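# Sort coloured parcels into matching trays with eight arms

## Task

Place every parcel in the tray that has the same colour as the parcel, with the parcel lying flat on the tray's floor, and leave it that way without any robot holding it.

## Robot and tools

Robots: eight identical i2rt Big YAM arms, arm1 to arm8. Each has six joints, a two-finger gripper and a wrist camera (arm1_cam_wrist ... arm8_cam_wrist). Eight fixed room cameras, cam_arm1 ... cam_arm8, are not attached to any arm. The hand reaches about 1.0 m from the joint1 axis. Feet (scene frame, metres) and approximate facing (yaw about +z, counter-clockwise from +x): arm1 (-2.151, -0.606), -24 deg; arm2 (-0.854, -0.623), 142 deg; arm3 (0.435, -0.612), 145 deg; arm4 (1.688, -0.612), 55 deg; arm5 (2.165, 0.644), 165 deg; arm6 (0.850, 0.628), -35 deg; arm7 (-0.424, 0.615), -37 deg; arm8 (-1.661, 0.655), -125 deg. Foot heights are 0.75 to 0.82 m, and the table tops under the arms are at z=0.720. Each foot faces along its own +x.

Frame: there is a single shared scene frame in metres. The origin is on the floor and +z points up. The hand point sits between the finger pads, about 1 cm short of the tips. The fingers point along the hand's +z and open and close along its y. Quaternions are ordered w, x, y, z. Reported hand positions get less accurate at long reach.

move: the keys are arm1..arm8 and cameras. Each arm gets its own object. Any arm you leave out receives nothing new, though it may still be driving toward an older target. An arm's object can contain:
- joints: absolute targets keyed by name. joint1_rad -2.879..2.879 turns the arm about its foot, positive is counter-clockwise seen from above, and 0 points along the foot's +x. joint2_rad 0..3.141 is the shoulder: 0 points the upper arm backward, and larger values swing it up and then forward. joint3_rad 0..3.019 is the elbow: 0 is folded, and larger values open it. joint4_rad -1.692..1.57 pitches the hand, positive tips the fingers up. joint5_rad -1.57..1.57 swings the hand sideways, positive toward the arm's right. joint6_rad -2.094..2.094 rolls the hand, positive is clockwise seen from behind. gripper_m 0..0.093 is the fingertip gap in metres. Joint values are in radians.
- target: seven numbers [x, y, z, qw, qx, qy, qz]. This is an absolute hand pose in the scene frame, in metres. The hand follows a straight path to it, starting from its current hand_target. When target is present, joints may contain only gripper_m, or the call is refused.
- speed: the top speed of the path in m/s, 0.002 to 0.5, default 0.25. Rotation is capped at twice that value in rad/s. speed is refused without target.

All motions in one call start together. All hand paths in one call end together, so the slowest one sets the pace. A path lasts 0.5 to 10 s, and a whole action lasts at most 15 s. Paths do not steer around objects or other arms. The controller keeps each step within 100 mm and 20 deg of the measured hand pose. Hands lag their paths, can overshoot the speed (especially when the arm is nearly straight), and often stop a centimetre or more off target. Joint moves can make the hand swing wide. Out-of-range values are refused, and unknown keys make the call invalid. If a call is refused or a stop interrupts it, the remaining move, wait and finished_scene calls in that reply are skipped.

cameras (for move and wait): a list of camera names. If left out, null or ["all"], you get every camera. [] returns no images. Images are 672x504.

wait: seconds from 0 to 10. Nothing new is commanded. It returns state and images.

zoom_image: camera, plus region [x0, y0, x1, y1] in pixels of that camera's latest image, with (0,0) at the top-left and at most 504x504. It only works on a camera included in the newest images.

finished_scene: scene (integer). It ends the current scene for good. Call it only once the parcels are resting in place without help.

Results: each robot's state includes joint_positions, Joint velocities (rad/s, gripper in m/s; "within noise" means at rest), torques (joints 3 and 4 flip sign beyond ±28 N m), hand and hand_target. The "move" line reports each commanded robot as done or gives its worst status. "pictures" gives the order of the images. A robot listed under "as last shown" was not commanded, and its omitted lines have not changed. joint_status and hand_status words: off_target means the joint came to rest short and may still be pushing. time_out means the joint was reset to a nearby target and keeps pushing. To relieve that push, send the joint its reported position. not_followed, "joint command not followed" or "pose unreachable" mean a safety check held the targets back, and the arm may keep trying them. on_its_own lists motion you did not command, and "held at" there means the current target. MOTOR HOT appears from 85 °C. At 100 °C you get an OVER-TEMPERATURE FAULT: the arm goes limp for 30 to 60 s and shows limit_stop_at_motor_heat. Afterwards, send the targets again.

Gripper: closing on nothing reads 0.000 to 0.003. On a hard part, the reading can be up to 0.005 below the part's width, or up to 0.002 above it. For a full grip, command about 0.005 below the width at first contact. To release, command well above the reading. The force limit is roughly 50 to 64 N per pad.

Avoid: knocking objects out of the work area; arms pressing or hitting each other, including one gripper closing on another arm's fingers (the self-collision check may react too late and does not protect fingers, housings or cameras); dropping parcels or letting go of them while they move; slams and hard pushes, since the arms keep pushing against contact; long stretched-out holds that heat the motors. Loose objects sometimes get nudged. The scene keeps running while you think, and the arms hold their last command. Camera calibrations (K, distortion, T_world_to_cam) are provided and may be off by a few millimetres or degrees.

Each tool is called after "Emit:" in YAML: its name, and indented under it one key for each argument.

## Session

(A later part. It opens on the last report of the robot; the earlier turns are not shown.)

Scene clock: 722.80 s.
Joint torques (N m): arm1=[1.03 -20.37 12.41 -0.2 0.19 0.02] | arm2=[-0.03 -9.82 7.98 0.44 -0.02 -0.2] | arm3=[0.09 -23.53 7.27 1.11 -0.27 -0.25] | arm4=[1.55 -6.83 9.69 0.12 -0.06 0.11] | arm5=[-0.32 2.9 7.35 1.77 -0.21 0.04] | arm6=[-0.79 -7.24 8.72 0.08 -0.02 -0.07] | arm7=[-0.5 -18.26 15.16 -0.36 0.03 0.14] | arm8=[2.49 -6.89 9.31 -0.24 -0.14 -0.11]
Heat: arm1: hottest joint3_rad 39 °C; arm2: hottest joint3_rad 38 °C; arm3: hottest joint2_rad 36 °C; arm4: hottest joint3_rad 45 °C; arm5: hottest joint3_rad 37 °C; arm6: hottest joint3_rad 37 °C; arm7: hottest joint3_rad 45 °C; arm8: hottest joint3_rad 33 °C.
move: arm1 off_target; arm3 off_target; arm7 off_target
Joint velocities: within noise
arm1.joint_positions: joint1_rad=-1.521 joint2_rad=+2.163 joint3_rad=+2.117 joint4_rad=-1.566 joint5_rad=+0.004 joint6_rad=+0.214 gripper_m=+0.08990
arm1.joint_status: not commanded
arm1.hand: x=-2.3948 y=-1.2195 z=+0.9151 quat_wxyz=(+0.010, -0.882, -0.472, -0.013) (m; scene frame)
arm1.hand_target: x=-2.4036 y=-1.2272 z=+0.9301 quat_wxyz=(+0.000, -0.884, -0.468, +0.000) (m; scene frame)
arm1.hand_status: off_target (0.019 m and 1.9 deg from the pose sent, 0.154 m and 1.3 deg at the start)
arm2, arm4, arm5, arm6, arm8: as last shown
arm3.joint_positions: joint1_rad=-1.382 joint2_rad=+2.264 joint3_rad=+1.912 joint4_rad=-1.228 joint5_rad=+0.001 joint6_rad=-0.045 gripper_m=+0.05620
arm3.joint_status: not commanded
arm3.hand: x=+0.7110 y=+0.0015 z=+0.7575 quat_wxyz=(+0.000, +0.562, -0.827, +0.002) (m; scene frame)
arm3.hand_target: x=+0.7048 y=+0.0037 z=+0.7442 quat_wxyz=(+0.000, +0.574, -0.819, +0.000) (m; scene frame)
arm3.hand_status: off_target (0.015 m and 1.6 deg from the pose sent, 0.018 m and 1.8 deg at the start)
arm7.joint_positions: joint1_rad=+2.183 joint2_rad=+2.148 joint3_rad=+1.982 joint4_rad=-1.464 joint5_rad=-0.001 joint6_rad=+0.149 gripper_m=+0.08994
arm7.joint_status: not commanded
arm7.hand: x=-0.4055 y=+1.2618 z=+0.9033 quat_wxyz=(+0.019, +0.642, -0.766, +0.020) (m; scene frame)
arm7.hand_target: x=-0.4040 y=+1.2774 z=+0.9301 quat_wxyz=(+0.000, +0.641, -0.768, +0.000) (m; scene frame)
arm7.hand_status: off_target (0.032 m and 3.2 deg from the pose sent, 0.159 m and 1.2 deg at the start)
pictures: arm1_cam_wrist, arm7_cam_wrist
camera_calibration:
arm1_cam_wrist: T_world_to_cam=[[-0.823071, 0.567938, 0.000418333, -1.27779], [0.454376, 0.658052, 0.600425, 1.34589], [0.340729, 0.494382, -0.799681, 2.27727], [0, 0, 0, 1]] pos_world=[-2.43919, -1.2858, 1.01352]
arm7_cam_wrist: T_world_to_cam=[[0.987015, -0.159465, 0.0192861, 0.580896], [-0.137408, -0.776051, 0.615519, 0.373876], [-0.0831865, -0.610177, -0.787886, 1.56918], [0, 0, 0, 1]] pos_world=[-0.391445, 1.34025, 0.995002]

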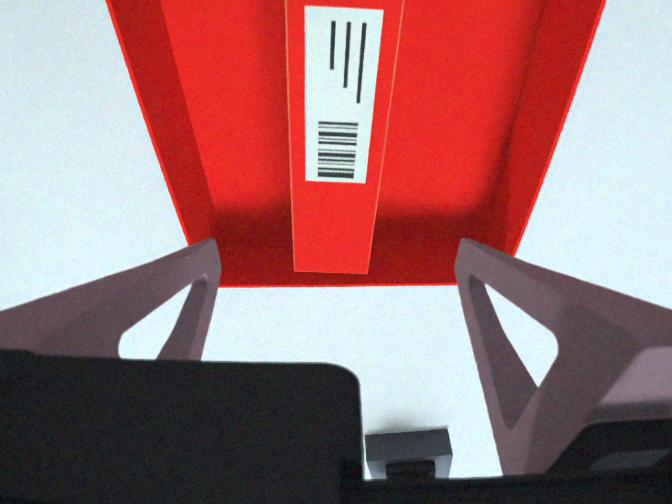

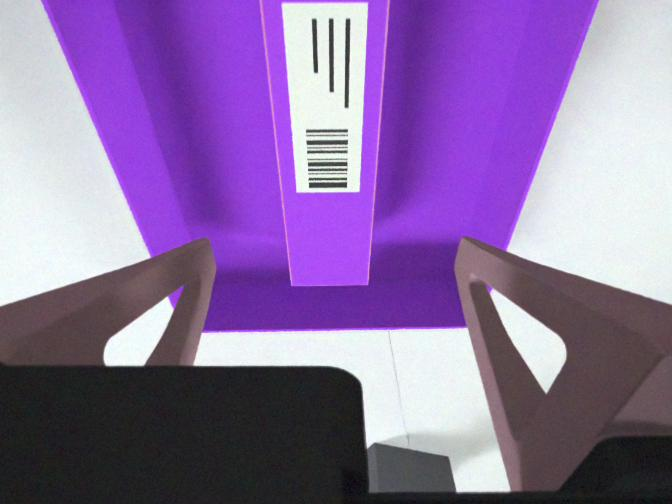

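Emit:
move:
  arm3: {"joints":{"gripper_m":0.09}}
  arm1: {"joints":{"joint2_rad":1.2,"joint3_rad":1.35,"joint4_rad":-1.68}}
  arm7: {"joints":{"joint2_rad":1.2,"joint3_rad":1.35,"joint4_rad":-1.68}}
  arm5: {"joints":{"joint1_rad":0.696,"joint2_rad":1.2,"joint3_rad":1.35,"joint4_rad":-1.68,"joint6_rad":0.44,"gripper_m":0.09}}
  cameras: ["arm7_cam_wrist","cam_arm7","cam_arm1"]

Emit:
move:
  arm3: {"target":[0.705,0.004,0.92,0,-0.5736,0.8192,0],"speed":0.2}
  cameras: ["arm3_cam_wrist"]

Emit:
move:
  arm3: {"joints":{"joint2_rad":1.2,"joint3_rad":1.35,"joint4_rad":-1.68,"joint1_rad":-1.03,"joint6_rad":0.28}}
  cameras: ["cam_arm3","arm6_cam_wrist"]

Scene clock: 736.33 s.
Joint torques (N m): arm1=[0.73 -6.83 7.91 0.18 0.22 0.02] | arm2=[-0.03 -9.88 7.98 0.44 -0.02 -0.2] | arm3=[-0.03 -23.53 8.8 0.64 -0.26 -0.22] | arm4=[1.55 -6.89 9.69 0.1 -0.06 0.11] | arm5=[-0.38 -6.59 8.03 -0.01 -0.13 0.02] | arm6=[-0.73 -7.24 8.75 0.09 -0.01 -0.07] | arm7=[-0.44 -7 9.1 -0.05 0.02 0.13] | arm8=[2.49 -6.59 9.2 -0.25 -0.14 -0.08]
Heat: arm1: hottest joint3_rad 39 °C; arm2: hottest joint3_rad 38 °C; arm3: hottest joint2_rad 36 °C; arm4: hottest joint3_rad 45 °C; arm5: hottest joint3_rad 37 °C; arm6: hottest joint3_rad 37 °C; arm7: hottest joint3_rad 45 °C; arm8: hottest joint3_rad 33 °C.
move: arm1 done; arm3 done; arm5 done; arm7 done
Joint velocities: within noise
arm1.joint_positions: joint1_rad=-1.521 joint2_rad=+1.199 joint3_rad=+1.360 joint4_rad=-1.673 joint5_rad=+0.004 joint6_rad=+0.214 gripper_m=+0.08990
arm1.joint_status: all done
arm1.hand: x=-2.2775 y=-0.9177 z=+1.0926 quat_wxyz=(-0.023, -0.881, -0.471, +0.025) (m; scene frame)
arm1.hand_target: x=-2.2790 y=-0.9137 z=+1.0883 quat_wxyz=(-0.016, -0.884, -0.468, +0.019) (m; scene frame)
arm1.hand_status: not commanded
arm2.joint_positions: joint1_rad=-1.430 joint2_rad=+1.207 joint3_rad=+1.353 joint4_rad=-1.676 joint5_rad=+0.001 joint6_rad=-0.159 gripper_m=+0.08993
arm2.joint_status: not commanded
arm2.hand: x=-0.6852 y=-0.3299 z=+1.1162 quat_wxyz=(-0.019, +0.569, -0.822, -0.009) (m; scene frame)
arm2.hand_target: x=-0.6858 y=-0.3329 z=+1.1172 quat_wxyz=(-0.019, +0.573, -0.819, -0.009) (m; scene frame)
arm2.hand_status: not commanded
arm3.joint_positions: joint1_rad=-1.382 joint2_rad=+2.267 joint3_rad=+1.894 joint4_rad=-1.214 joint5_rad=+0.001 joint6_rad=-0.047 gripper_m=+0.08997
arm3.joint_status: all done
arm3.hand: x=+0.7094 y=-0.0020 z=+0.7494 quat_wxyz=(+0.003, +0.563, -0.826, +0.004) (m; scene frame)
arm3.hand_target: x=+0.7048 y=+0.0037 z=+0.7441 quat_wxyz=(+0.000, +0.574, -0.819, +0.000) (m; scene frame)
arm3.hand_status: not commanded
arm4: as last shown
arm5.joint_positions: joint1_rad=+0.689 joint2_rad=+1.211 joint3_rad=+1.331 joint4_rad=-1.670 joint5_rad=+0.001 joint6_rad=+0.430 gripper_m=+0.09014
arm5.joint_status: all done
arm5.hand: x=+1.8573 y=+0.5030 z=+1.0971 quat_wxyz=(+0.001, +1.000, -0.001, -0.008) (m; scene frame)
arm5.hand_target: x=+1.8590 y=+0.5011 z=+1.1079 quat_wxyz=(+0.006, +1.000, -0.002, -0.017) (m; scene frame)
arm5.hand_status: not commanded
arm6.joint_positions: joint1_rad=-1.489 joint2_rad=+1.219 joint3_rad=+1.346 joint4_rad=-1.677 joint5_rad=+0.001 joint6_rad=-0.191 gripper_m=+0.08987
arm6.joint_status: not commanded
arm6.hand: x=+0.6767 y=+0.3368 z=+1.1292 quat_wxyz=(-0.004, -0.818, -0.575, +0.010) (m; scene frame)
arm6.hand_target: x=+0.6781 y=+0.3404 z=+1.1366 quat_wxyz=(-0.008, -0.819, -0.573, +0.019) (m; scene frame)
arm6.hand_status: not commanded
arm7.joint_positions: joint1_rad=+2.183 joint2_rad=+1.200 joint3_rad=+1.362 joint4_rad=-1.673 joint5_rad=-0.001 joint6_rad=+0.149 gripper_m=+0.08994
arm7.joint_status: all done
arm7.hand: x=-0.4139 y=+0.9534 z=+1.1242 quat_wxyz=(-0.020, +0.642, -0.766, -0.024) (m; scene frame)
arm7.hand_target: x=-0.4133 y=+0.9494 z=+1.1198 quat_wxyz=(-0.015, +0.641, -0.768, -0.017) (m; scene frame)
arm7.hand_status: not commanded
arm8.joint_positions: joint1_rad=+0.392 joint2_rad=+1.196 joint3_rad=+1.354 joint4_rad=-1.676 joint5_rad=+0.002 joint6_rad=+0.147 gripper_m=+0.08992
arm8.joint_status: not commanded
arm8.hand: x=-1.7333 y=+0.3269 z=+1.0804 quat_wxyz=(-0.018, -0.822, -0.568, +0.020) (m; scene frame)
arm8.hand_target: x=-1.7308 y=+0.3273 z=+1.0774 quat_wxyz=(-0.014, -0.819, -0.573, +0.015) (m; scene frame)
arm8.hand_status: not commanded
pictures: arm7_cam_wrist, cam_arm1, cam_arm7
camera_calibration:
arm7_cam_wrist: T_world_to_cam=[[0.986971, -0.160857, 0.00356676, 0.554708], [-0.139271, -0.843001, 0.519569, 0.168316], [-0.0805698, -0.513297, -0.854421, 1.5378], [0, 0, 0, 1]] pos_world=[-0.400139, 1.02047, 1.2245]

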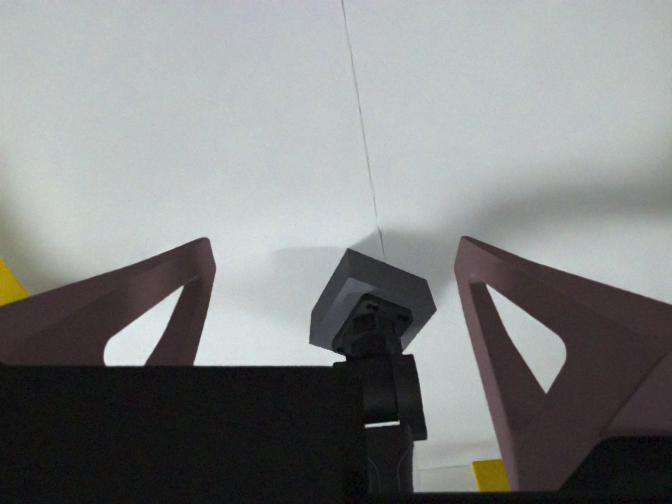

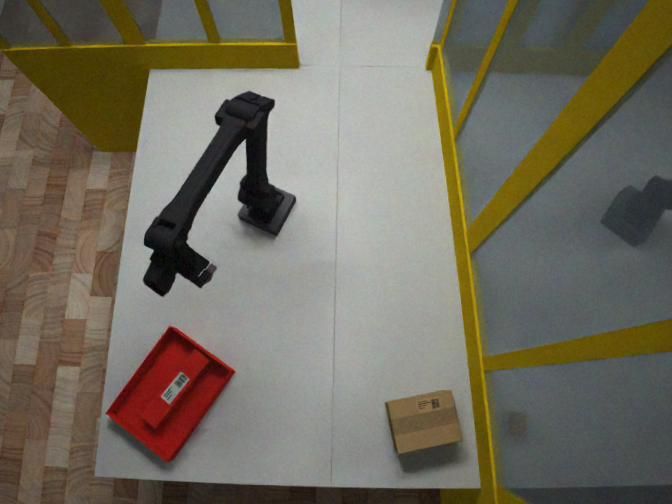

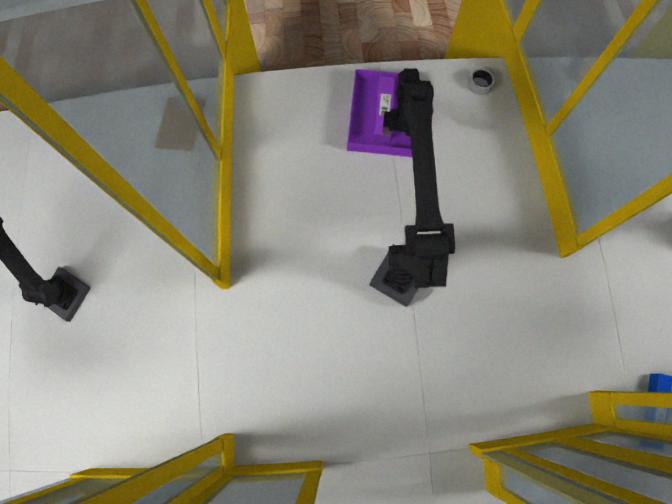

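Scene clock: 738.13 s.
Joint torques (N m): arm1=[0.67 -6.83 7.91 0.1 0.18 0.01] | arm2=[-0.03 -9.88 7.98 0.46 -0.02 -0.2] | arm3=[0.03 -24.06 14.2 -0.28 -0.25 -0.22] | arm4=[1.55 -6.83 9.68 0.12 -0.06 0.11] | arm5=[-0.56 -6.71 7.94 0.05 -0.13 0.07] | arm6=[-0.85 -7.18 8.75 0.1 -0.01 -0.07] | arm7=[-0.26 -7.06 9.05 -0.02 0.03 0.13] | arm8=[2.32 -6.95 9.29 -0.17 -0.13 -0.09]
Heat: arm1: hottest joint3_rad 39 °C; arm2: hottest joint3_rad 38 °C; arm3: hottest joint2_rad 36 °C; arm4: hottest joint3_rad 45 °C; arm5: hottest joint3_rad 37 °C; arm6: hottest joint3_rad 37 °C; arm7: hottest joint3_rad 45 °C; arm8: hottest joint3_rad 33 °C.
move: arm3 off_target
Joint velocities: within noise
arm1, arm2, arm4, arm5, arm6, arm7, arm8: as last shown
arm3.joint_positions: joint1_rad=-1.382 joint2_rad=+2.174 joint3_rad=+2.125 joint4_rad=-1.578 joint5_rad=+0.001 joint6_rad=-0.048 gripper_m=+0.08997
arm3.joint_status: not commanded
arm3.hand: x=+0.7053 y=-0.0102 z=+0.8966 quat_wxyz=(+0.019, +0.563, -0.826, +0.014) (m; scene frame)
arm3.hand_target: x=+0.7044 y=+0.0029 z=+0.9200 quat_wxyz=(-0.001, +0.574, -0.819, +0.000) (m; scene frame)
arm3.hand_status: off_target (0.027 m and 3.1 deg from the pose sent, 0.171 m and 1.5 deg at the start; pose on its path clipped on 9 of 54 steps)
arm5.hand_target: x=+1.8590 y=+0.5011 z=+1.1079 quat_wxyz=(+0.006, +1.000, -0.003, -0.017) (m; scene frame)
pictures: arm3_cam_wrist
camera_calibration:
arm3_cam_wrist: T_world_to_cam=[[0.929389, -0.368935, 0.0111086, -0.670273], [-0.295827, -0.72655, 0.62017, -0.348981], [-0.220731, -0.579665, -0.784389, 0.977023], [0, 0, 0, 1]] pos_world=[0.735365, 0.065507, 0.99024]

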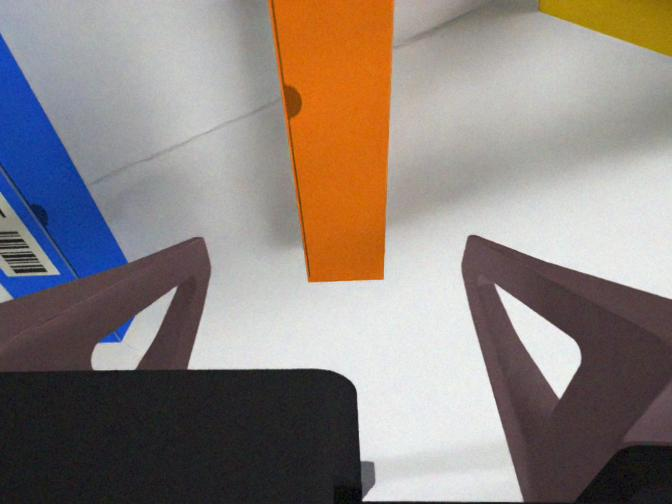

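Scene clock: 739.80 s.
Joint torques (N m): arm1=[0.79 -6.59 8.01 0.14 0.17 0.01] | arm2=[0.03 -9.88 7.98 0.44 -0.02 -0.2] | arm3=[-0.97 -9.17 9.43 0.05 -0.03 0.13] | arm4=[1.55 -6.89 9.68 0.12 -0.06 0.11] | arm5=[-0.38 -7.24 8.14 -0.16 -0.14 0.05] | arm6=[-0.73 -7.18 8.72 0.09 -0.02 -0.07] | arm7=[-0.5 -7.06 9.05 -0.05 0.02 0.14] | arm8=[2.32 -6.83 9.31 -0.25 -0.12 -0.1]
Heat: arm1: hottest joint3_rad 38 °C; arm2: hottest joint3_rad 38 °C; arm3: hottest joint2_rad 36 °C; arm4: hottest joint3_rad 45 °C; arm5: hottest joint3_rad 37 °C; arm6: hottest joint3_rad 37 °C; arm7: hottest joint3_rad 45 °C; arm8: hottest joint3_rad 33 °C.
move: arm3 done
Joint velocities: within noise
arm1, arm2, arm5, arm6, arm7, arm8: as last shown
arm3.joint_positions: joint1_rad=-1.026 joint2_rad=+1.199 joint3_rad=+1.347 joint4_rad=-1.675 joint5_rad=-0.004 joint6_rad=+0.264 gripper_m=+0.08998
arm3.joint_status: all done
arm3.hand: x=+0.4556 y=-0.2783 z=+1.0725 quat_wxyz=(-0.016, +0.581, -0.813, -0.019) (m; scene frame)
arm3.hand_target: x=+0.4571 y=-0.2790 z=+1.0734 quat_wxyz=(-0.016, +0.573, -0.819, -0.017) (m; scene frame)
arm3.hand_status: not commanded
arm4.joint_positions: joint1_rad=+1.800 joint2_rad=+1.206 joint3_rad=+1.357 joint4_rad=-1.675 joint5_rad=+0.012 joint6_rad=-0.381 gripper_m=+0.08991
arm4.joint_status: not commanded
arm4.hand: x=+1.3785 y=-0.4771 z=+1.0764 quat_wxyz=(-0.009, +1.000, -0.005, -0.025) (m; scene frame)
arm4.hand_target: x=+1.3801 y=-0.4834 z=+1.0756 quat_wxyz=(-0.008, +1.000, +0.000, -0.023) (m; scene frame)
arm4.hand_status: not commanded
pictures: arm6_cam_wrist, cam_arm3
camera_calibration:
arm6_cam_wrist: T_world_to_cam=[[-0.943251, 0.331867, 0.0119158, 0.511555], [0.281663, 0.780523, 0.558077, -1.07778], [0.175907, 0.529763, -0.829703, 0.763758], [0, 0, 0, 1]] pos_world=[0.651745, 0.26685, 1.22908]

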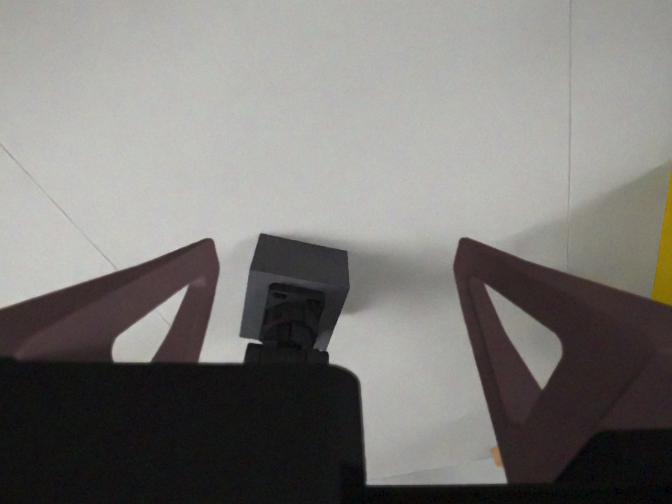

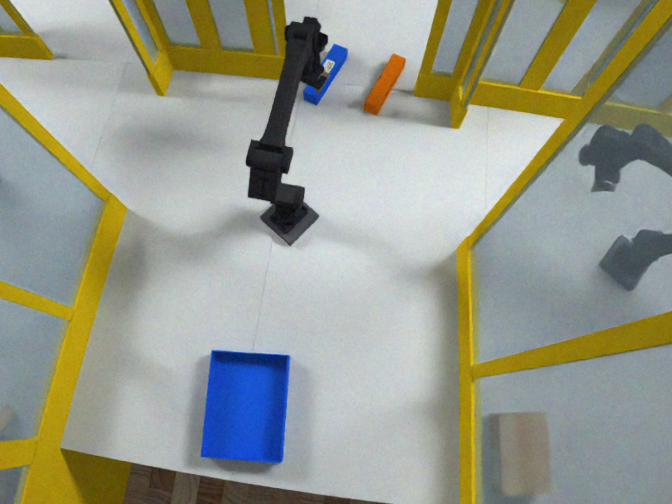

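Emit:
move:
  arm3: {"target":[0.476,0.008,0.87,0,-0.5736,0.8192,0],"speed":0.25}
  cameras: ["arm3_cam_wrist"]

Scene clock: 753.93 s.
Joint torques (N m): arm1=[0.62 -6.53 7.82 0.16 0.2 0.01] | arm2=[-0.03 -9.88 7.98 0.44 -0.02 -0.2] | arm3=[-0.67 -21.48 13.64 -0.17 -0.14 0.12] | arm4=[1.55 -6.83 9.69 0.1 -0.07 0.11] | arm5=[-0.62 -7.06 7.99 -0.2 -0.15 0.01] | arm6=[-0.73 -7.24 8.75 0.09 -0.01 -0.07] | arm7=[-0.32 -7.18 9.02 -0.09 0.03 0.14] | arm8=[2.14 -7.06 9.2 -0.24 -0.15 -0.1]
Heat: arm1: hottest joint3_rad 37 °C; arm2: hottest joint3_rad 38 °C; arm3: hottest joint2_rad 35 °C; arm4: hottest joint3_rad 45 °C; arm5: hottest joint3_rad 37 °C; arm6: hottest joint3_rad 37 °C; arm7: hottest joint3_rad 45 °C; arm8: hottest joint3_rad 33 °C.
move: arm3 off_target
Joint velocities: within noise
arm1, arm2, arm4, arm5, arm6, arm7, arm8: as last shown
arm3.joint_positions: joint1_rad=-1.026 joint2_rad=+2.021 joint3_rad=+1.756 joint4_rad=-1.356 joint5_rad=-0.004 joint6_rad=+0.266 gripper_m=+0.08998
arm3.joint_status: not commanded
arm3.hand: x=+0.4746 y=-0.0094 z=+0.8517 quat_wxyz=(+0.013, +0.580, -0.814, +0.017) (m; scene frame)
arm3.hand_target: x=+0.4761 y=+0.0069 z=+0.8701 quat_wxyz=(+0.000, +0.574, -0.819, +0.000) (m; scene frame)
arm3.hand_status: off_target (0.025 m and 2.7 deg from the pose sent, 0.351 m and 3.0 deg at the start)
pictures: arm3_cam_wrist
camera_calibration:
arm3_cam_wrist: T_world_to_cam=[[0.943755, -0.329891, 0.0223337, -0.47112], [-0.273032, -0.739432, 0.615381, -0.395661], [-0.186495, -0.586867, -0.787913, 0.878069], [0, 0, 0, 1]] pos_world=[0.500348, 0.0673267, 0.945846]

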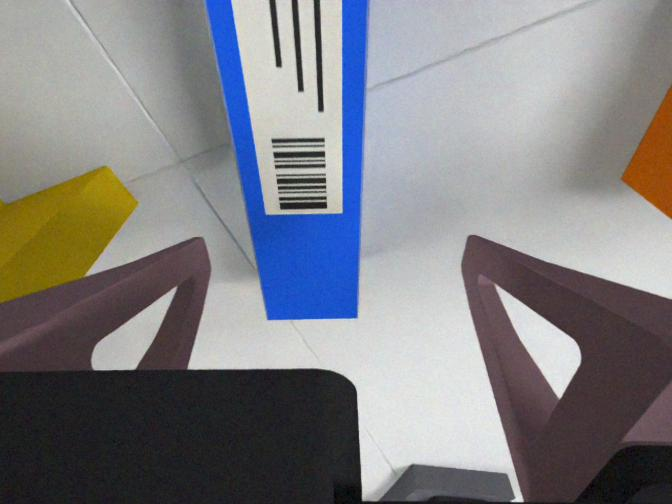

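Emit:
move:
  arm3: {"target":[0.470,0.026,0.755,0,-0.5736,0.8192,0],"speed":0.12}
  cameras: ["arm3_cam_wrist"]

Scene clock: 765.90 s.
Joint torques (N m): arm1=[0.67 -6.24 7.84 0.09 0.19 -0.02] | arm2=[0.03 -9.88 7.98 0.44 -0.02 -0.2] | arm3=[0.21 -23.47 8.84 0.54 -0.14 0.15] | arm4=[1.55 -6.83 9.68 0.12 -0.06 0.11] | arm5=[-0.32 -7.47 7.99 0.06 -0.11 0.06] | arm6=[-0.79 -7.3 8.73 0.09 -0.01 -0.08] | arm7=[-0.5 -7.06 9.02 -0.08 0.02 0.12] | arm8=[2.08 -7 9.24 -0.17 -0.11 -0.07]
Heat: arm1: hottest joint3_rad 36 °C; arm2: hottest joint3_rad 38 °C; arm3: hottest joint2_rad 35 °C; arm4: hottest joint3_rad 45 °C; arm5: hottest joint3_rad 37 °C; arm6: hottest joint3_rad 37 °C; arm7: hottest joint3_rad 45 °C; arm8: hottest joint3_rad 33 °C.
move: arm3 done
Joint velocities: within noise
arm1, arm2, arm4, arm5, arm6, arm7, arm8: as last shown
arm3.joint_positions: joint1_rad=-1.026 joint2_rad=+2.168 joint3_rad=+1.741 joint4_rad=-1.163 joint5_rad=-0.004 joint6_rad=+0.277 gripper_m=+0.08998
arm3.joint_status: not commanded
arm3.hand: x=+0.4771 y=+0.0209 z=+0.7572 quat_wxyz=(+0.003, +0.576, -0.818, +0.005) (m; scene frame)
arm3.hand_target: x=+0.4701 y=+0.0259 z=+0.7552 quat_wxyz=(+0.000, +0.574, -0.819, +0.000) (m; scene frame)
arm3.hand_status: done (0.009 m and 0.8 deg from the pose sent, 0.103 m and 2.7 deg at the start)
arm5.hand_target: x=+1.8590 y=+0.5011 z=+1.1079 quat_wxyz=(+0.006, +1.000, -0.002, -0.017) (m; scene frame)
pictures: arm3_cam_wrist
camera_calibration:
arm3_cam_wrist: T_world_to_cam=[[0.939808, -0.341414, 0.0140556, -0.453039], [-0.283209, -0.755254, 0.591088, -0.290793], [-0.19119, -0.55949, -0.806485, 0.8376], [0, 0, 0, 1]] pos_world=[0.503555, 0.0943323, 0.853764]

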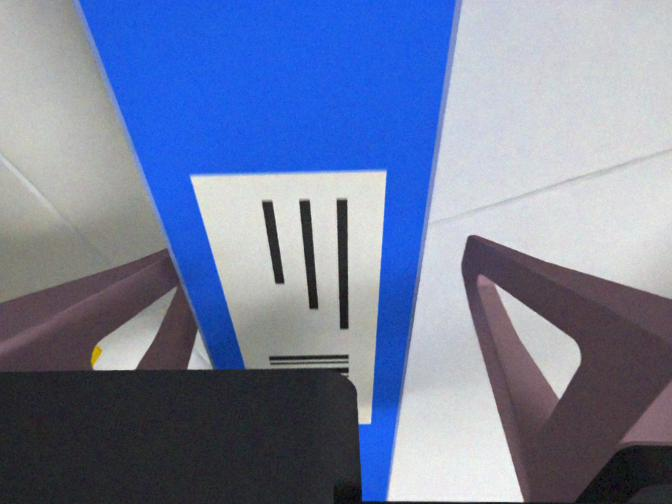

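Emit:
move:
  arm3: {"joints":{"gripper_m":0.045},"target":[0.461,0.029,0.75,0,-0.5736,0.8192,0],"speed":0.05}
  cameras: ["arm3_cam_wrist"]

Emit:
move:
  arm3: {"target":[0.464,0.012,0.9,0,-0.5736,0.8192,0],"speed":0.15}
  cameras: []

Emit:
move:
  arm3: {"joints":{"joint2_rad":1.2,"joint3_rad":1.35,"joint4_rad":-1.68}}
  cameras: ["arm3_cam_wrist"]

Scene clock: 773.83 s.
Joint torques (N m): arm1=[1.14 -6.3 7.92 0.17 0.19 0.01] | arm2=[-0.03 -9.88 7.98 0.46 -0.02 -0.2] | arm3=[0.5 -21.54 9.42 0.7 -0.14 0.14] | arm4=[1.55 -6.83 9.69 0.1 -0.06 0.11] | arm5=[-0.21 -7.18 8.06 -0.09 -0.13 0.04] | arm6=[-0.67 -7.24 8.75 0.08 -0.01 -0.07] | arm7=[-0.21 -7.12 9.03 -0.06 0.04 0.14] | arm8=[2.2 -7 9.21 -0.24 -0.11 -0.1]
Heat: arm1: hottest joint3_rad 36 °C; arm2: hottest joint3_rad 38 °C; arm3: hottest joint2_rad 36 °C; arm4: hottest joint3_rad 45 °C; arm5: hottest joint3_rad 37 °C; arm6: hottest joint3_rad 37 °C; arm7: hottest joint3_rad 45 °C; arm8: hottest joint3_rad 33 °C.
move: arm3 off_target
Joint velocities: within noise
arm1, arm2, arm4, arm5, arm6, arm7, arm8: as last shown
arm3.joint_positions: joint1_rad=-1.015 joint2_rad=+2.168 joint3_rad=+1.741 joint4_rad=-1.160 joint5_rad=-0.004 joint6_rad=+0.291 gripper_m=+0.05877
arm3.joint_status: gripper_m off_target (ended at +0.05880, target +0.04500)
arm3.hand: x=+0.4700 y=+0.0221 z=+0.7572 quat_wxyz=(+0.002, +0.575, -0.818, +0.004) (m; scene frame)
arm3.hand_target: x=+0.4611 y=+0.0287 z=+0.7502 quat_wxyz=(+0.000, +0.574, -0.819, +0.000) (m; scene frame)
arm3.hand_status: off_target (0.013 m and 0.5 deg from the pose sent, 0.019 m and 0.8 deg at the start)
pictures: arm3_cam_wrist
camera_calibration:
arm3_cam_wrist: T_world_to_cam=[[0.93889, -0.343973, 0.0130016, -0.444686], [-0.285219, -0.756262, 0.588827, -0.289238], [-0.192708, -0.556552, -0.808154, 0.838792], [0, 0, 0, 1]] pos_world=[0.496656, 0.0951321, 0.853966]

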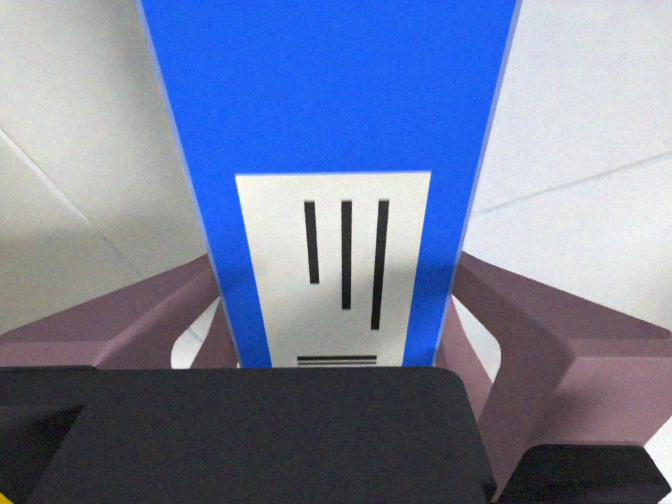

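Scene clock: 775.63 s.
Joint torques (N m): arm1=[1.03 -6.53 7.87 0.14 0.18 0.04] | arm2=[-0.03 -9.88 7.98 0.44 -0.02 -0.2] | arm3=[-0.09 -23.59 13.79 -0.29 -0.14 0.06] | arm4=[1.61 -6.89 9.68 0.1 -0.07 0.11] | arm5=[-0.38 -6.71 7.91 0.1 -0.15 0.01] | arm6=[-0.73 -7.24 8.73 0.09 -0.02 -0.07] | arm7=[-0.38 -7 9.02 -0.02 0.02 0.14] | arm8=[2.37 -6.83 9.24 -0.2 -0.12 -0.08]
Heat: arm1: hottest joint3_rad 36 °C; arm2: hottest joint3_rad 38 °C; arm3: hottest joint2_rad 36 °C; arm4: hottest joint3_rad 45 °C; arm5: hottest joint3_rad 37 °C; arm6: hottest joint3_rad 37 °C; arm7: hottest joint3_rad 45 °C; arm8: hottest joint3_rad 33 °C.
move: arm3 off_target
Joint velocities: within noise
arm1, arm2, arm4, arm5, arm6, arm7, arm8: as last shown
arm3.joint_positions: joint1_rad=-1.015 joint2_rad=+2.040 joint3_rad=+1.824 joint4_rad=-1.427 joint5_rad=-0.004 joint6_rad=+0.291 gripper_m=+0.05877
arm3.joint_status: not commanded
arm3.hand: x=+0.4680 y=-0.0046 z=+0.8655 quat_wxyz=(+0.020, +0.574, -0.818, +0.027) (m; scene frame)
arm3.hand_target: x=+0.4640 y=+0.0102 z=+0.9002 quat_wxyz=(+0.000, +0.574, -0.819, -0.001) (m; scene frame)
arm3.hand_status: off_target (0.038 m and 3.8 deg from the pose sent, 0.143 m and 0.6 deg at the start)
pictures: none
No camera images: "cameras" was empty.

Scene clock: 777.27 s.
Joint torques (N m): arm1=[0.97 -6.36 7.84 0.13 0.21 0.02] | arm2=[0.03 -9.88 7.98 0.44 -0.02 -0.2] | arm3=[-0.03 -8.7 9.55 -0.01 -0.14 0.06] | arm4=[1.55 -6.83 9.69 0.1 -0.06 0.11] | arm5=[-0.26 -6.71 8.02 0.01 -0.14 0.04] | arm6=[-0.73 -7.24 8.73 0.08 -0.02 -0.07] | arm7=[-0.32 -7.12 9.03 -0.03 0.03 0.14] | arm8=[2.37 -7 9.26 -0.24 -0.14 -0.07]
Heat: arm1: hottest joint3_rad 36 °C; arm2: hottest joint3_rad 38 °C; arm3: hottest joint2_rad 36 °C; arm4: hottest joint3_rad 45 °C; arm5: hottest joint3_rad 37 °C; arm6: hottest joint3_rad 37 °C; arm7: hottest joint3_rad 45 °C; arm8: hottest joint3_rad 33 °C.
move: arm3 done
Joint velocities: within noise
arm1, arm2, arm4, arm5, arm6, arm7, arm8: as last shown
arm3.joint_positions: joint1_rad=-1.015 joint2_rad=+1.195 joint3_rad=+1.345 joint4_rad=-1.673 joint5_rad=-0.004 joint6_rad=+0.291 gripper_m=+0.05877
arm3.joint_status: all done
arm3.hand: x=+0.4517 y=-0.2787 z=+1.0731 quat_wxyz=(-0.017, +0.575, -0.818, -0.021) (m; scene frame)
arm3.hand_target: x=+0.4492 y=-0.2784 z=+1.0731 quat_wxyz=(-0.014, +0.573, -0.819, -0.019) (m; scene frame)
arm3.hand_status: not commanded
pictures: arm3_cam_wrist
camera_calibration:
arm3_cam_wrist: T_world_to_cam=[[0.938981, -0.343925, -0.00550887, -0.515311], [-0.287006, -0.792208, 0.538548, -0.663227], [-0.189584, -0.504105, -0.842577, 0.973396], [0, 0, 0, 1]] pos_world=[0.478057, -0.211948, 1.1745]

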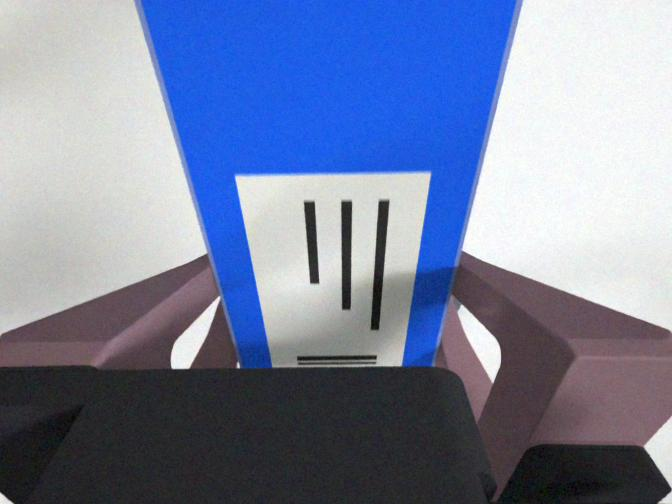

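Emit:
move:
  arm3: {"joints":{"joint1_rad":2.115,"joint6_rad":-0.14}}
  arm6: {"joints":{"joint1_rad":-1.187,"joint6_rad":0.14}}
  cameras: []

Emit:
move:
  arm3: {"target":[0.390,-1.297,0.89,0,0.6788,0.7343,0],"speed":0.25}
  arm6: {"target":[0.706,-0.012,0.87,0,0.827,0.563,0],"speed":0.25}
  cameras: ["arm3_cam_wrist","arm6_cam_wrist","cam_arm3"]

Scene clock: 786.90 s.
Joint torques (N m): arm1=[0.91 -6.59 7.86 0.27 0.17 0.02] | arm2=[0.03 -9.82 7.98 0.44 -0.02 -0.2] | arm3=[0.44 -11.4 9.61 -0.09 -0.13 -0.22] | arm4=[1.61 -6.83 9.69 0.12 -0.07 0.11] | arm5=[0.09 -7.3 7.98 -0.05 -0.13 0.07] | arm6=[-0.15 -7.24 8.73 0.1 0.07 -0.01] | arm7=[-0.32 -7.3 9.07 -0.05 0.03 0.13] | arm8=[2.61 -6.89 9.26 -0.24 -0.13 -0.09]
Heat: arm1: hottest joint3_rad 35 °C; arm2: hottest joint3_rad 38 °C; arm3: hottest joint2_rad 35 °C; arm4: hottest joint3_rad 45 °C; arm5: hottest joint3_rad 37 °C; arm6: hottest joint3_rad 37 °C; arm7: hottest joint3_rad 44 °C; arm8: hottest joint3_rad 33 °C.
move: arm3 done; arm6 done
Joint velocities: within noise
arm1.joint_positions: joint1_rad=-1.521 joint2_rad=+1.199 joint3_rad=+1.360 joint4_rad=-1.673 joint5_rad=+0.004 joint6_rad=+0.214 gripper_m=+0.08990
arm1.joint_status: not commanded
arm1.hand: x=-2.2775 y=-0.9177 z=+1.0926 quat_wxyz=(-0.023, -0.881, -0.471, +0.025) (m; scene frame)
arm1.hand_target: x=-2.2790 y=-0.9137 z=+1.0883 quat_wxyz=(-0.016, -0.884, -0.468, +0.019) (m; scene frame)
arm1.hand_status: not commanded
arm2.joint_positions: joint1_rad=-1.430 joint2_rad=+1.207 joint3_rad=+1.353 joint4_rad=-1.676 joint5_rad=+0.001 joint6_rad=-0.159 gripper_m=+0.08993
arm2.joint_status: not commanded
arm2.hand: x=-0.6852 y=-0.3299 z=+1.1162 quat_wxyz=(-0.019, +0.569, -0.822, -0.009) (m; scene frame)
arm2.hand_target: x=-0.6858 y=-0.3329 z=+1.1172 quat_wxyz=(-0.019, +0.573, -0.819, -0.009) (m; scene frame)
arm2.hand_status: not commanded
arm3.joint_positions: joint1_rad=+2.103 joint2_rad=+1.220 joint3_rad=+1.345 joint4_rad=-1.673 joint5_rad=-0.006 joint6_rad=-0.125 gripper_m=+0.05870
arm3.joint_status: all done
arm3.hand: x=+0.4075 y=-0.9527 z=+1.0608 quat_wxyz=(+0.009, +0.691, +0.723, -0.003) (m; scene frame)
arm3.hand_target: x=+0.4120 y=-0.9485 z=+1.0690 quat_wxyz=(+0.015, +0.680, +0.733, -0.010) (m; scene frame)
arm3.hand_status: not commanded
arm4: as last shown
arm5.joint_positions: joint1_rad=+0.689 joint2_rad=+1.211 joint3_rad=+1.331 joint4_rad=-1.670 joint5_rad=+0.001 joint6_rad=+0.430 gripper_m=+0.09014
arm5.joint_status: not commanded
arm5.hand: x=+1.8573 y=+0.5030 z=+1.0971 quat_wxyz=(+0.001, +1.000, -0.001, -0.008) (m; scene frame)
arm5.hand_target: x=+1.8590 y=+0.5011 z=+1.1079 quat_wxyz=(+0.006, +1.000, -0.002, -0.017) (m; scene frame)
arm5.hand_status: not commanded
arm6.joint_positions: joint1_rad=-1.193 joint2_rad=+1.219 joint3_rad=+1.346 joint4_rad=-1.677 joint5_rad=-0.001 joint6_rad=+0.131 gripper_m=+0.08987
arm6.joint_status: all done
arm6.hand: x=+0.7694 y=+0.2988 z=+1.1292 quat_wxyz=(-0.007, -0.825, -0.564, +0.008) (m; scene frame)
arm6.hand_target: x=+0.7722 y=+0.3019 z=+1.1366 quat_wxyz=(-0.014, -0.826, -0.563, +0.015) (m; scene frame)
arm6.hand_status: not commanded
arm7.joint_positions: joint1_rad=+2.183 joint2_rad=+1.200 joint3_rad=+1.362 joint4_rad=-1.673 joint5_rad=-0.001 joint6_rad=+0.149 gripper_m=+0.08994
arm7.joint_status: not commanded
arm7.hand: x=-0.4139 y=+0.9534 z=+1.1242 quat_wxyz=(-0.020, +0.642, -0.766, -0.024) (m; scene frame)
arm7.hand_target: x=-0.4133 y=+0.9494 z=+1.1198 quat_wxyz=(-0.015, +0.641, -0.768, -0.017) (m; scene frame)
arm7.hand_status: not commanded
arm8.joint_positions: joint1_rad=+0.392 joint2_rad=+1.196 joint3_rad=+1.354 joint4_rad=-1.676 joint5_rad=+0.002 joint6_rad=+0.147 gripper_m=+0.08992
arm8.joint_status: not commanded
arm8.hand: x=-1.7333 y=+0.3269 z=+1.0804 quat_wxyz=(-0.018, -0.822, -0.568, +0.020) (m; scene frame)
arm8.hand_target: x=-1.7308 y=+0.3273 z=+1.0774 quat_wxyz=(-0.014, -0.819, -0.573, +0.015) (m; scene frame)
arm8.hand_status: not commanded
pictures: none
No camera images: "cameras" was empty.

Scene clock: 789.67 s.
Joint torques (N m): arm1=[0.97 -6.42 7.84 0.13 0.17 0.01] | arm2=[-0.03 -9.88 7.97 0.44 -0.02 -0.2] | arm3=[0.44 -23.94 14.37 -0.23 0.02 -0.22] | arm4=[1.55 -6.83 9.69 0.12 -0.06 0.11] | arm5=[-0.62 -7.12 8.05 -0.06 -0.14 0.06] | arm6=[0.26 -16.32 12.25 -0.2 0.06 0] | arm7=[-0.26 -7.12 8.99 -0.01 0.02 0.13] | arm8=[2.43 -7.12 9.17 -0.23 -0.11 -0.09]
Heat: arm1: hottest joint3_rad 35 °C; arm2: hottest joint3_rad 38 °C; arm3: hottest joint2_rad 35 °C; arm4: hottest joint3_rad 45 °C; arm5: hottest joint3_rad 37 °C; arm6: hottest joint3_rad 37 °C; arm7: hottest joint3_rad 44 °C; arm8: hottest joint3_rad 33 °C.
move: arm3 off_target; arm6 off_target
Joint velocities: within noise
arm1, arm2, arm4, arm5, arm7, arm8: as last shown
arm3.joint_positions: joint1_rad=+2.107 joint2_rad=+2.199 joint3_rad=+2.127 joint4_rad=-1.534 joint5_rad=+0.001 joint6_rad=-0.125 gripper_m=+0.05870
arm3.joint_status: not commanded
arm3.hand: x=+0.3838 y=-1.2822 z=+0.8709 quat_wxyz=(-0.012, +0.689, +0.725, +0.017) (m; scene frame)
arm3.hand_target: x=+0.3901 y=-1.2958 z=+0.8901 quat_wxyz=(+0.001, +0.679, +0.734, -0.001) (m; scene frame)
arm3.hand_status: off_target (0.025 m and 2.9 deg from the pose sent, 0.385 m and 2.2 deg at the start)
arm6.joint_positions: joint1_rad=-1.185 joint2_rad=+2.153 joint3_rad=+1.819 joint4_rad=-1.273 joint5_rad=-0.001 joint6_rad=+0.145 gripper_m=+0.08987
arm6.joint_status: not commanded
arm6.hand: x=+0.7030 y=+0.0065 z=+0.8559 quat_wxyz=(+0.012, -0.827, -0.562, -0.013) (m; scene frame)
arm6.hand_target: x=+0.7062 y=-0.0111 z=+0.8703 quat_wxyz=(-0.001, -0.827, -0.563, +0.000) (m; scene frame)
arm6.hand_status: off_target (0.023 m and 2.0 deg from the pose sent, 0.410 m and 1.2 deg at the start)
pictures: arm3_cam_wrist, arm6_cam_wrist, cam_arm3
camera_calibration:
arm3_cam_wrist: T_world_to_cam=[[-0.998938, -0.0460591, 0.000702677, 0.322619], [-0.0358929, 0.787832, 0.614843, 0.494321], [-0.0288727, 0.614165, -0.788649, 1.60946], [0, 0, 0, 1]] pos_world=[0.386489, -1.36306, 0.965142]
arm6_cam_wrist: T_world_to_cam=[[-0.932188, 0.361805, 0.0110692, 0.642051], [0.294749, 0.740958, 0.60341, -0.722669], [0.210115, 0.565754, -0.797354, 0.655303], [0, 0, 0, 1]] pos_world=[0.673829, -0.0675698, 0.951467]

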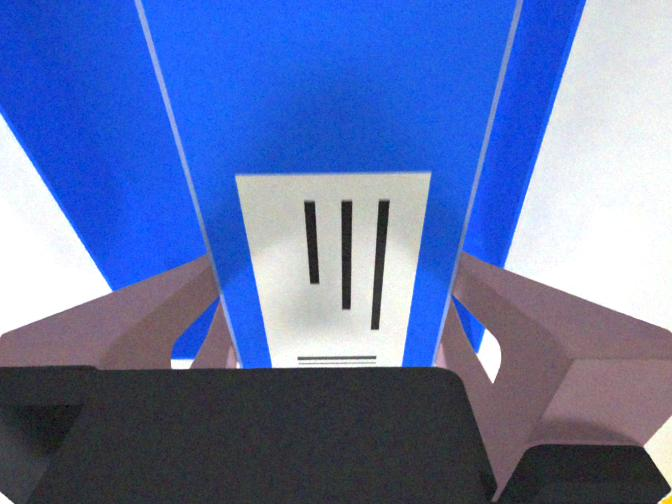

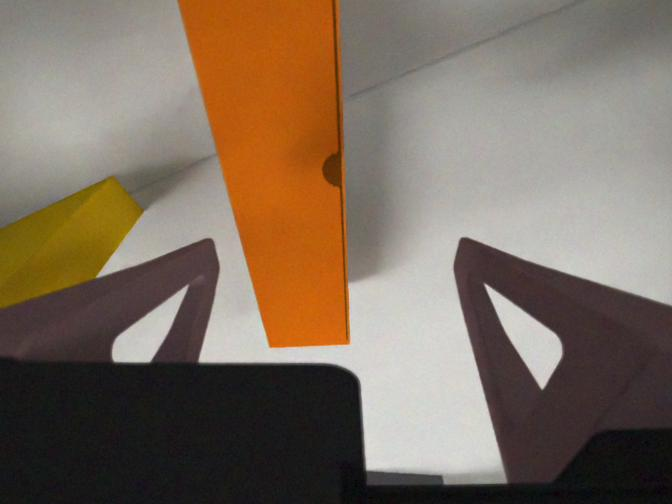

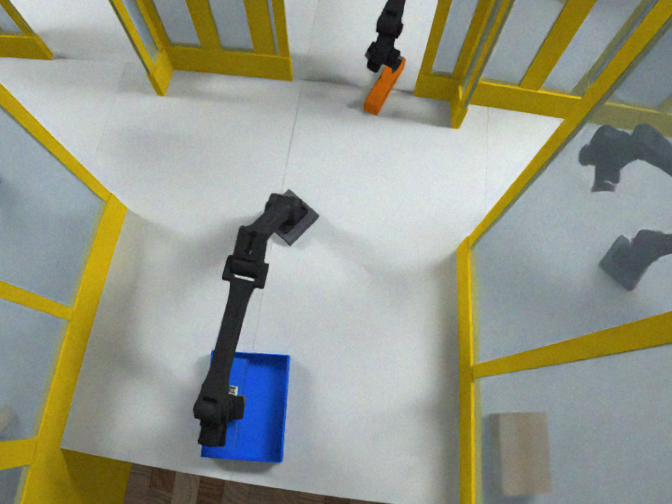

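Emit:
move:
  arm3: {"target":[0.408,-1.280,0.815,0,0.6788,0.7343,0],"speed":0.12}
  arm6: {"target":[0.7235,-0.004,0.757,0,0.827,0.563,0],"speed":0.12}
  cameras: ["arm3_cam_wrist","arm6_cam_wrist","cam_arm3"]

Scene clock: 812.50 s.
Joint torques (N m): arm1=[0.79 -6.53 7.94 0.18 0.18 0.03] | arm2=[-0.03 -9.88 7.98 0.44 -0.02 -0.2] | arm3=[0.56 -25.23 8.98 0.43 0 0.04] | arm4=[1.55 -6.83 9.69 0.12 -0.06 0.11] | arm5=[-0.56 -6.07 7.9 -0.03 -0.15 0.04] | arm6=[0.21 -16.67 7.47 0.55 0.07 0] | arm7=[-0.44 -7 9.03 -0.05 0.02 0.13] | arm8=[2.73 -6.95 9.17 -0.2 -0.13 -0.09]
Heat: arm1: hottest joint3_rad 35 °C; arm2: hottest joint3_rad 38 °C; arm3: hottest joint2_rad 35 °C; arm4: hottest joint3_rad 45 °C; arm5: hottest joint3_rad 37 °C; arm6: hottest joint3_rad 37 °C; arm7: hottest joint3_rad 44 °C; arm8: hottest joint3_rad 33 °C.
move: arm3 off_target; arm6 done
Joint velocities: within noise
arm1, arm2, arm5, arm7, arm8: as last shown
arm3.joint_positions: joint1_rad=+2.129 joint2_rad=+2.199 joint3_rad=+1.949 joint4_rad=-1.345 joint5_rad=+0.002 joint6_rad=-0.125 gripper_m=+0.05870
arm3.joint_status: not commanded
arm3.hand: x=+0.3999 y=-1.2744 z=+0.8039 quat_wxyz=(-0.009, +0.681, +0.733, +0.013) (m; scene frame)
arm3.hand_target: x=+0.4080 y=-1.2799 z=+0.8151 quat_wxyz=(+0.000, +0.679, +0.734, +0.000) (m; scene frame)
arm3.hand_status: off_target (0.015 m and 1.8 deg from the pose sent, 0.061 m and 2.9 deg at the start)
arm4.joint_positions: joint1_rad=+1.800 joint2_rad=+1.206 joint3_rad=+1.357 joint4_rad=-1.675 joint5_rad=+0.012 joint6_rad=-0.381 gripper_m=+0.08991
arm4.joint_status: not commanded
arm4.hand: x=+1.3785 y=-0.4771 z=+1.0764 quat_wxyz=(-0.009, +1.000, -0.005, -0.025) (m; scene frame)
arm4.hand_target: x=+1.3801 y=-0.4834 z=+1.0756 quat_wxyz=(-0.008, +1.000, +0.000, -0.023) (m; scene frame)
arm4.hand_status: not commanded
arm6.joint_positions: joint1_rad=-1.160 joint2_rad=+2.253 joint3_rad=+1.726 joint4_rad=-1.052 joint5_rad=-0.001 joint6_rad=+0.169 gripper_m=+0.08987
arm6.joint_status: not commanded
arm6.hand: x=+0.7180 y=+0.0007 z=+0.7607 quat_wxyz=(+0.003, -0.827, -0.563, -0.003) (m; scene frame)
arm6.hand_target: x=+0.7236 y=-0.0039 z=+0.7572 quat_wxyz=(+0.000, -0.827, -0.563, +0.000) (m; scene frame)
arm6.hand_status: done (0.008 m and 0.5 deg from the pose sent, 0.101 m and 2.0 deg at the start)
pictures: arm3_cam_wrist, arm6_cam_wrist, cam_arm3
camera_calibration:
arm3_cam_wrist: T_world_to_cam=[[-0.997622, -0.068883, 0.00217924, 0.308304], [-0.0534397, 0.793154, 0.606673, 0.550309], [-0.0435179, 0.605114, -0.794949, 1.55164], [0, 0, 0, 1]] pos_world=[0.404503, -1.35416, 0.898949]
arm6_cam_wrist: T_world_to_cam=[[-0.932715, 0.360532, 0.00763957, 0.662162], [0.297298, 0.756789, 0.582137, -0.65099], [0.204098, 0.545239, -0.813055, 0.595858], [0, 0, 0, 1]] pos_world=[0.689534, -0.0709532, 0.858372]

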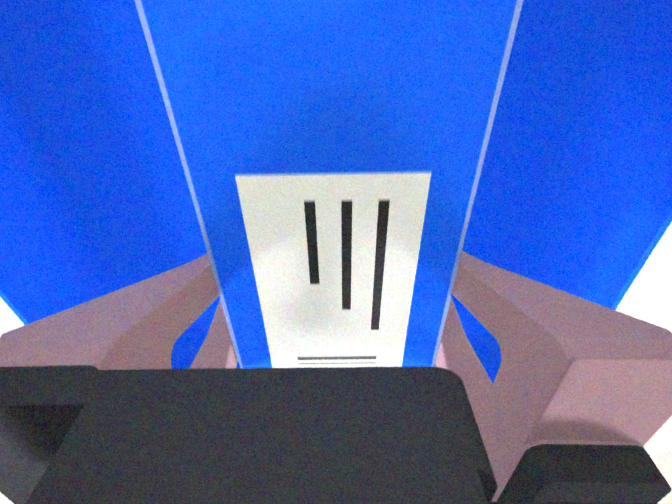

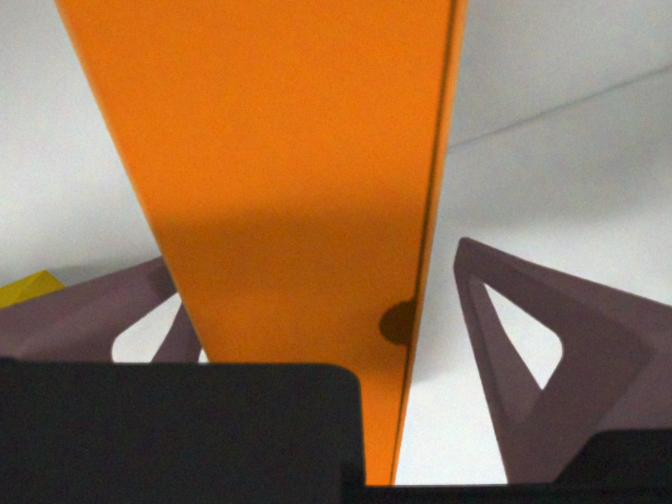

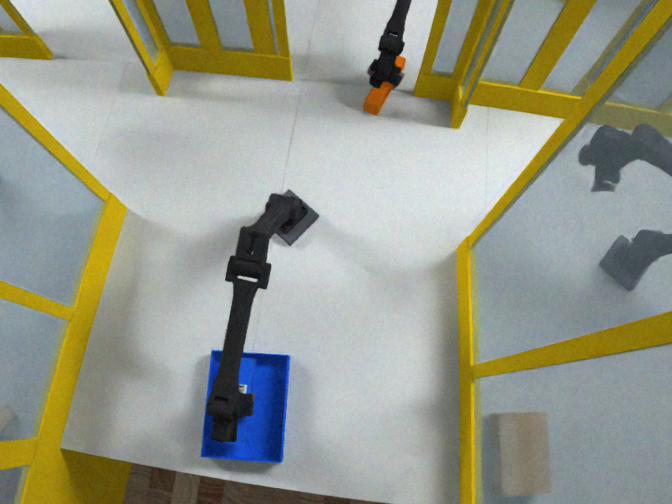

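Emit:
move:
  arm3: {"target":[0.408,-1.283,0.768,0,0.6788,0.7343,0],"speed":0.08}
  arm6: {"joints":{"gripper_m":0.045},"target":[0.737,-0.010,0.753,0,0.827,0.563,0],"speed":0.05}
  cameras: ["arm6_cam_wrist","cam_arm3"]

Emit:
move:
  arm3: {"target":[0.408,-1.281,0.756,0,0.6788,0.7343,0],"speed":0.06}
  arm6: {"target":[0.732,0.006,0.9,0,0.827,0.563,0],"speed":0.15}
  cameras: ["arm3_cam_wrist","cam_arm3"]

Scene clock: 823.90 s.
Joint torques (N m): arm1=[0.85 -6.89 7.82 0.2 0.19 0] | arm2=[-0.03 -9.88 7.99 0.44 -0.02 -0.2] | arm3=[0.67 -23.82 9.09 0.59 0.01 0.05] | arm4=[1.55 -6.83 9.69 0.12 -0.07 0.11] | arm5=[-0.67 -6.71 7.98 -0.06 -0.11 0.03] | arm6=[0.32 -15.56 8.53 0.57 0.01 0.01] | arm7=[-0.38 -7.12 9.02 -0.03 0.02 0.14] | arm8=[2.32 -7.12 9.24 -0.27 -0.12 -0.08]
Heat: arm1: hottest joint3_rad 35 °C; arm2: hottest joint3_rad 38 °C; arm3: hottest joint2_rad 35 °C; arm4: hottest joint3_rad 45 °C; arm5: hottest joint3_rad 37 °C; arm6: hottest joint3_rad 37 °C; arm7: hottest joint3_rad 44 °C; arm8: hottest joint3_rad 33 °C.
move: arm3 done; arm6 off_target
Joint velocities: within noise
arm1, arm2, arm4, arm5, arm7, arm8: as last shown
arm3.joint_positions: joint1_rad=+2.129 joint2_rad=+2.227 joint3_rad=+1.904 joint4_rad=-1.254 joint5_rad=+0.002 joint6_rad=-0.125 gripper_m=+0.05870
arm3.joint_status: not commanded
arm3.hand: x=+0.3999 y=-1.2781 z=+0.7695 quat_wxyz=(-0.003, +0.681, +0.733, +0.006) (m; scene frame)
arm3.hand_target: x=+0.4081 y=-1.2829 z=+0.7681 quat_wxyz=(+0.000, +0.679, +0.734, +0.000) (m; scene frame)
arm3.hand_status: done (0.010 m and 0.8 deg from the pose sent, 0.038 m and 1.8 deg at the start)
arm6.joint_positions: joint1_rad=-1.141 joint2_rad=+2.253 joint3_rad=+1.726 joint4_rad=-1.051 joint5_rad=+0.001 joint6_rad=+0.191 gripper_m=+0.05693
arm6.joint_status: gripper_m off_target (ended at +0.05696, target +0.04500)
arm6.hand: x=+0.7301 y=-0.0021 z=+0.7607 quat_wxyz=(+0.003, -0.827, -0.562, -0.002) (m; scene frame)
arm6.hand_target: x=+0.7371 y=-0.0097 z=+0.7533 quat_wxyz=(+0.000, -0.827, -0.563, +0.000) (m; scene frame)
arm6.hand_status: off_target (0.013 m and 0.4 deg from the pose sent, 0.023 m and 0.5 deg at the start)
pictures: arm6_cam_wrist, cam_arm3
camera_calibration:
arm6_cam_wrist: T_world_to_cam=[[-0.931852, 0.362726, 0.00901567, 0.672795], [0.300207, 0.756807, 0.580619, -0.653399], [0.203783, 0.543757, -0.814126, 0.596054], [0, 0, 0, 1]] pos_world=[0.701635, -0.0736513, 0.858573]

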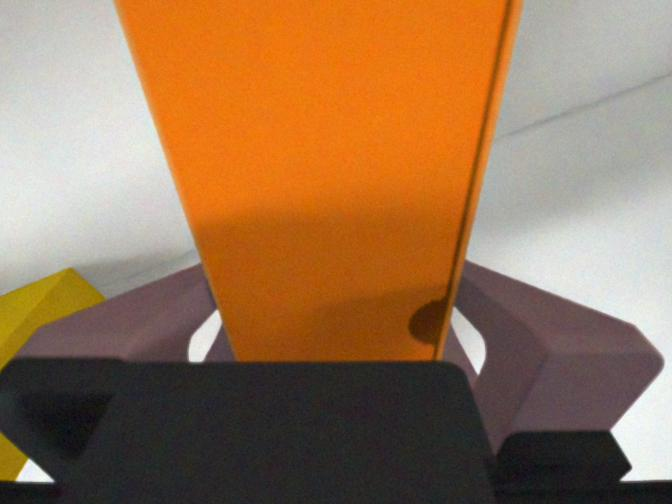

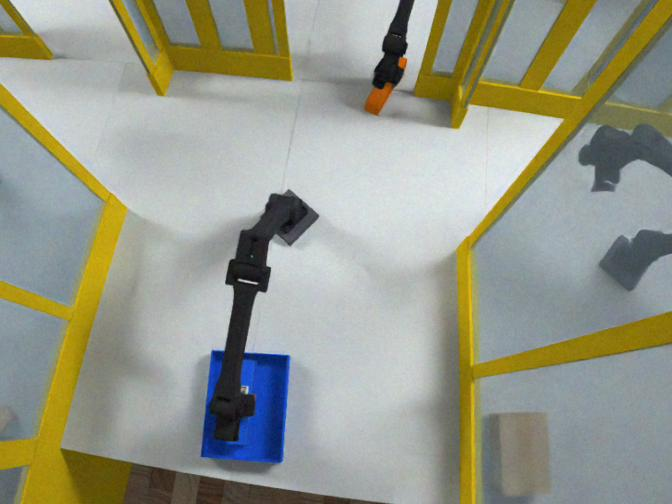

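Scene clock: 825.67 s.
Joint torques (N m): arm1=[0.62 -6.48 7.87 0.18 0.19 0.02] | arm2=[-0.03 -9.88 7.98 0.44 -0.02 -0.2] | arm3=[0.62 -23.24 8.77 0.61 0.02 0.04] | arm4=[1.55 -6.83 9.69 0.12 -0.06 0.11] | arm5=[-0.32 -6.59 8.03 -0.05 -0.15 0.08] | arm6=[-0.62 -18.49 12.1 -0.28 0.02 -0.11] | arm7=[-0.38 -7.06 9.05 -0.03 0.01 0.14] | arm8=[2.26 -6.83 9.21 -0.24 -0.13 -0.09]
Heat: arm1: hottest joint3_rad 35 °C; arm2: hottest joint3_rad 38 °C; arm3: hottest joint2_rad 35 °C; arm4: hottest joint3_rad 45 °C; arm5: hottest joint3_rad 37 °C; arm6: hottest joint3_rad 37 °C; arm7: hottest joint3_rad 44 °C; arm8: hottest joint3_rad 33 °C.
move: arm3 off_target; arm6 off_target
Joint velocities: within noise
arm1, arm2, arm4, arm5, arm7, arm8: as last shown
arm3.joint_positions: joint1_rad=+2.129 joint2_rad=+2.227 joint3_rad=+1.885 joint4_rad=-1.226 joint5_rad=+0.002 joint6_rad=-0.125 gripper_m=+0.05870
arm3.joint_status: not commanded
arm3.hand: x=+0.4000 y=-1.2779 z=+0.7626 quat_wxyz=(+0.000, +0.681, +0.733, +0.003) (m; scene frame)
arm3.hand_target: x=+0.4080 y=-1.2809 z=+0.7561 quat_wxyz=(+0.000, +0.679, +0.734, +0.000) (m; scene frame)
arm3.hand_status: off_target (0.011 m and 0.4 deg from the pose sent, 0.016 m and 0.8 deg at the start)
arm6.joint_positions: joint1_rad=-1.141 joint2_rad=+2.102 joint3_rad=+1.750 joint4_rad=-1.292 joint5_rad=+0.001 joint6_rad=+0.191 gripper_m=+0.05693
arm6.joint_status: not commanded
arm6.hand: x=+0.7356 y=+0.0266 z=+0.8626 quat_wxyz=(+0.027, -0.827, -0.561, -0.026) (m; scene frame)
arm6.hand_target: x=+0.7324 y=+0.0078 z=+0.9003 quat_wxyz=(+0.000, -0.827, -0.563, +0.000) (m; scene frame)
arm6.hand_status: off_target (0.043 m and 4.3 deg from the pose sent, 0.140 m and 0.4 deg at the start)
pictures: arm3_cam_wrist, cam_arm3
camera_calibration:
arm3_cam_wrist: T_world_to_cam=[[-0.997631, -0.0685762, 0.00546154, 0.306129], [-0.0524437, 0.809511, 0.584758, 0.615333], [-0.0445217, 0.583087, -0.811189, 1.50552], [0, 0, 0, 1]] pos_world=[0.404703, -1.35497, 0.859767]

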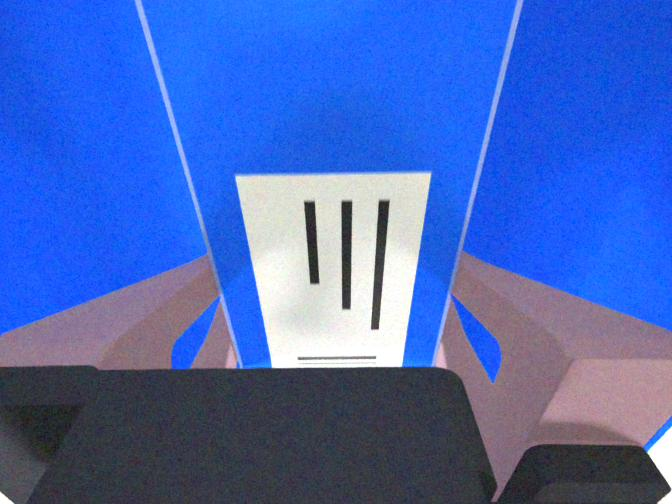

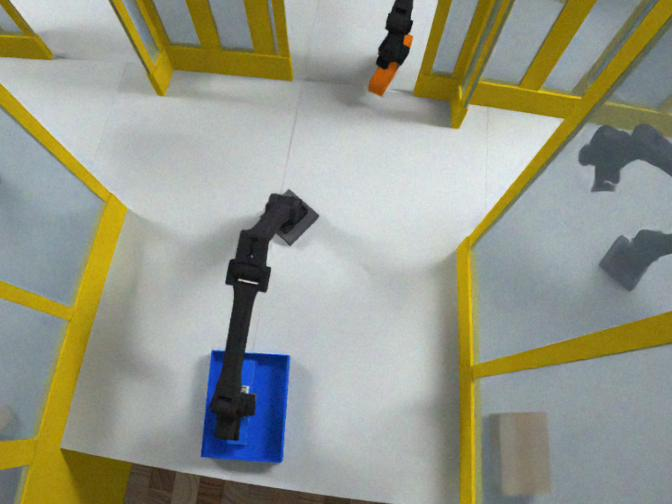

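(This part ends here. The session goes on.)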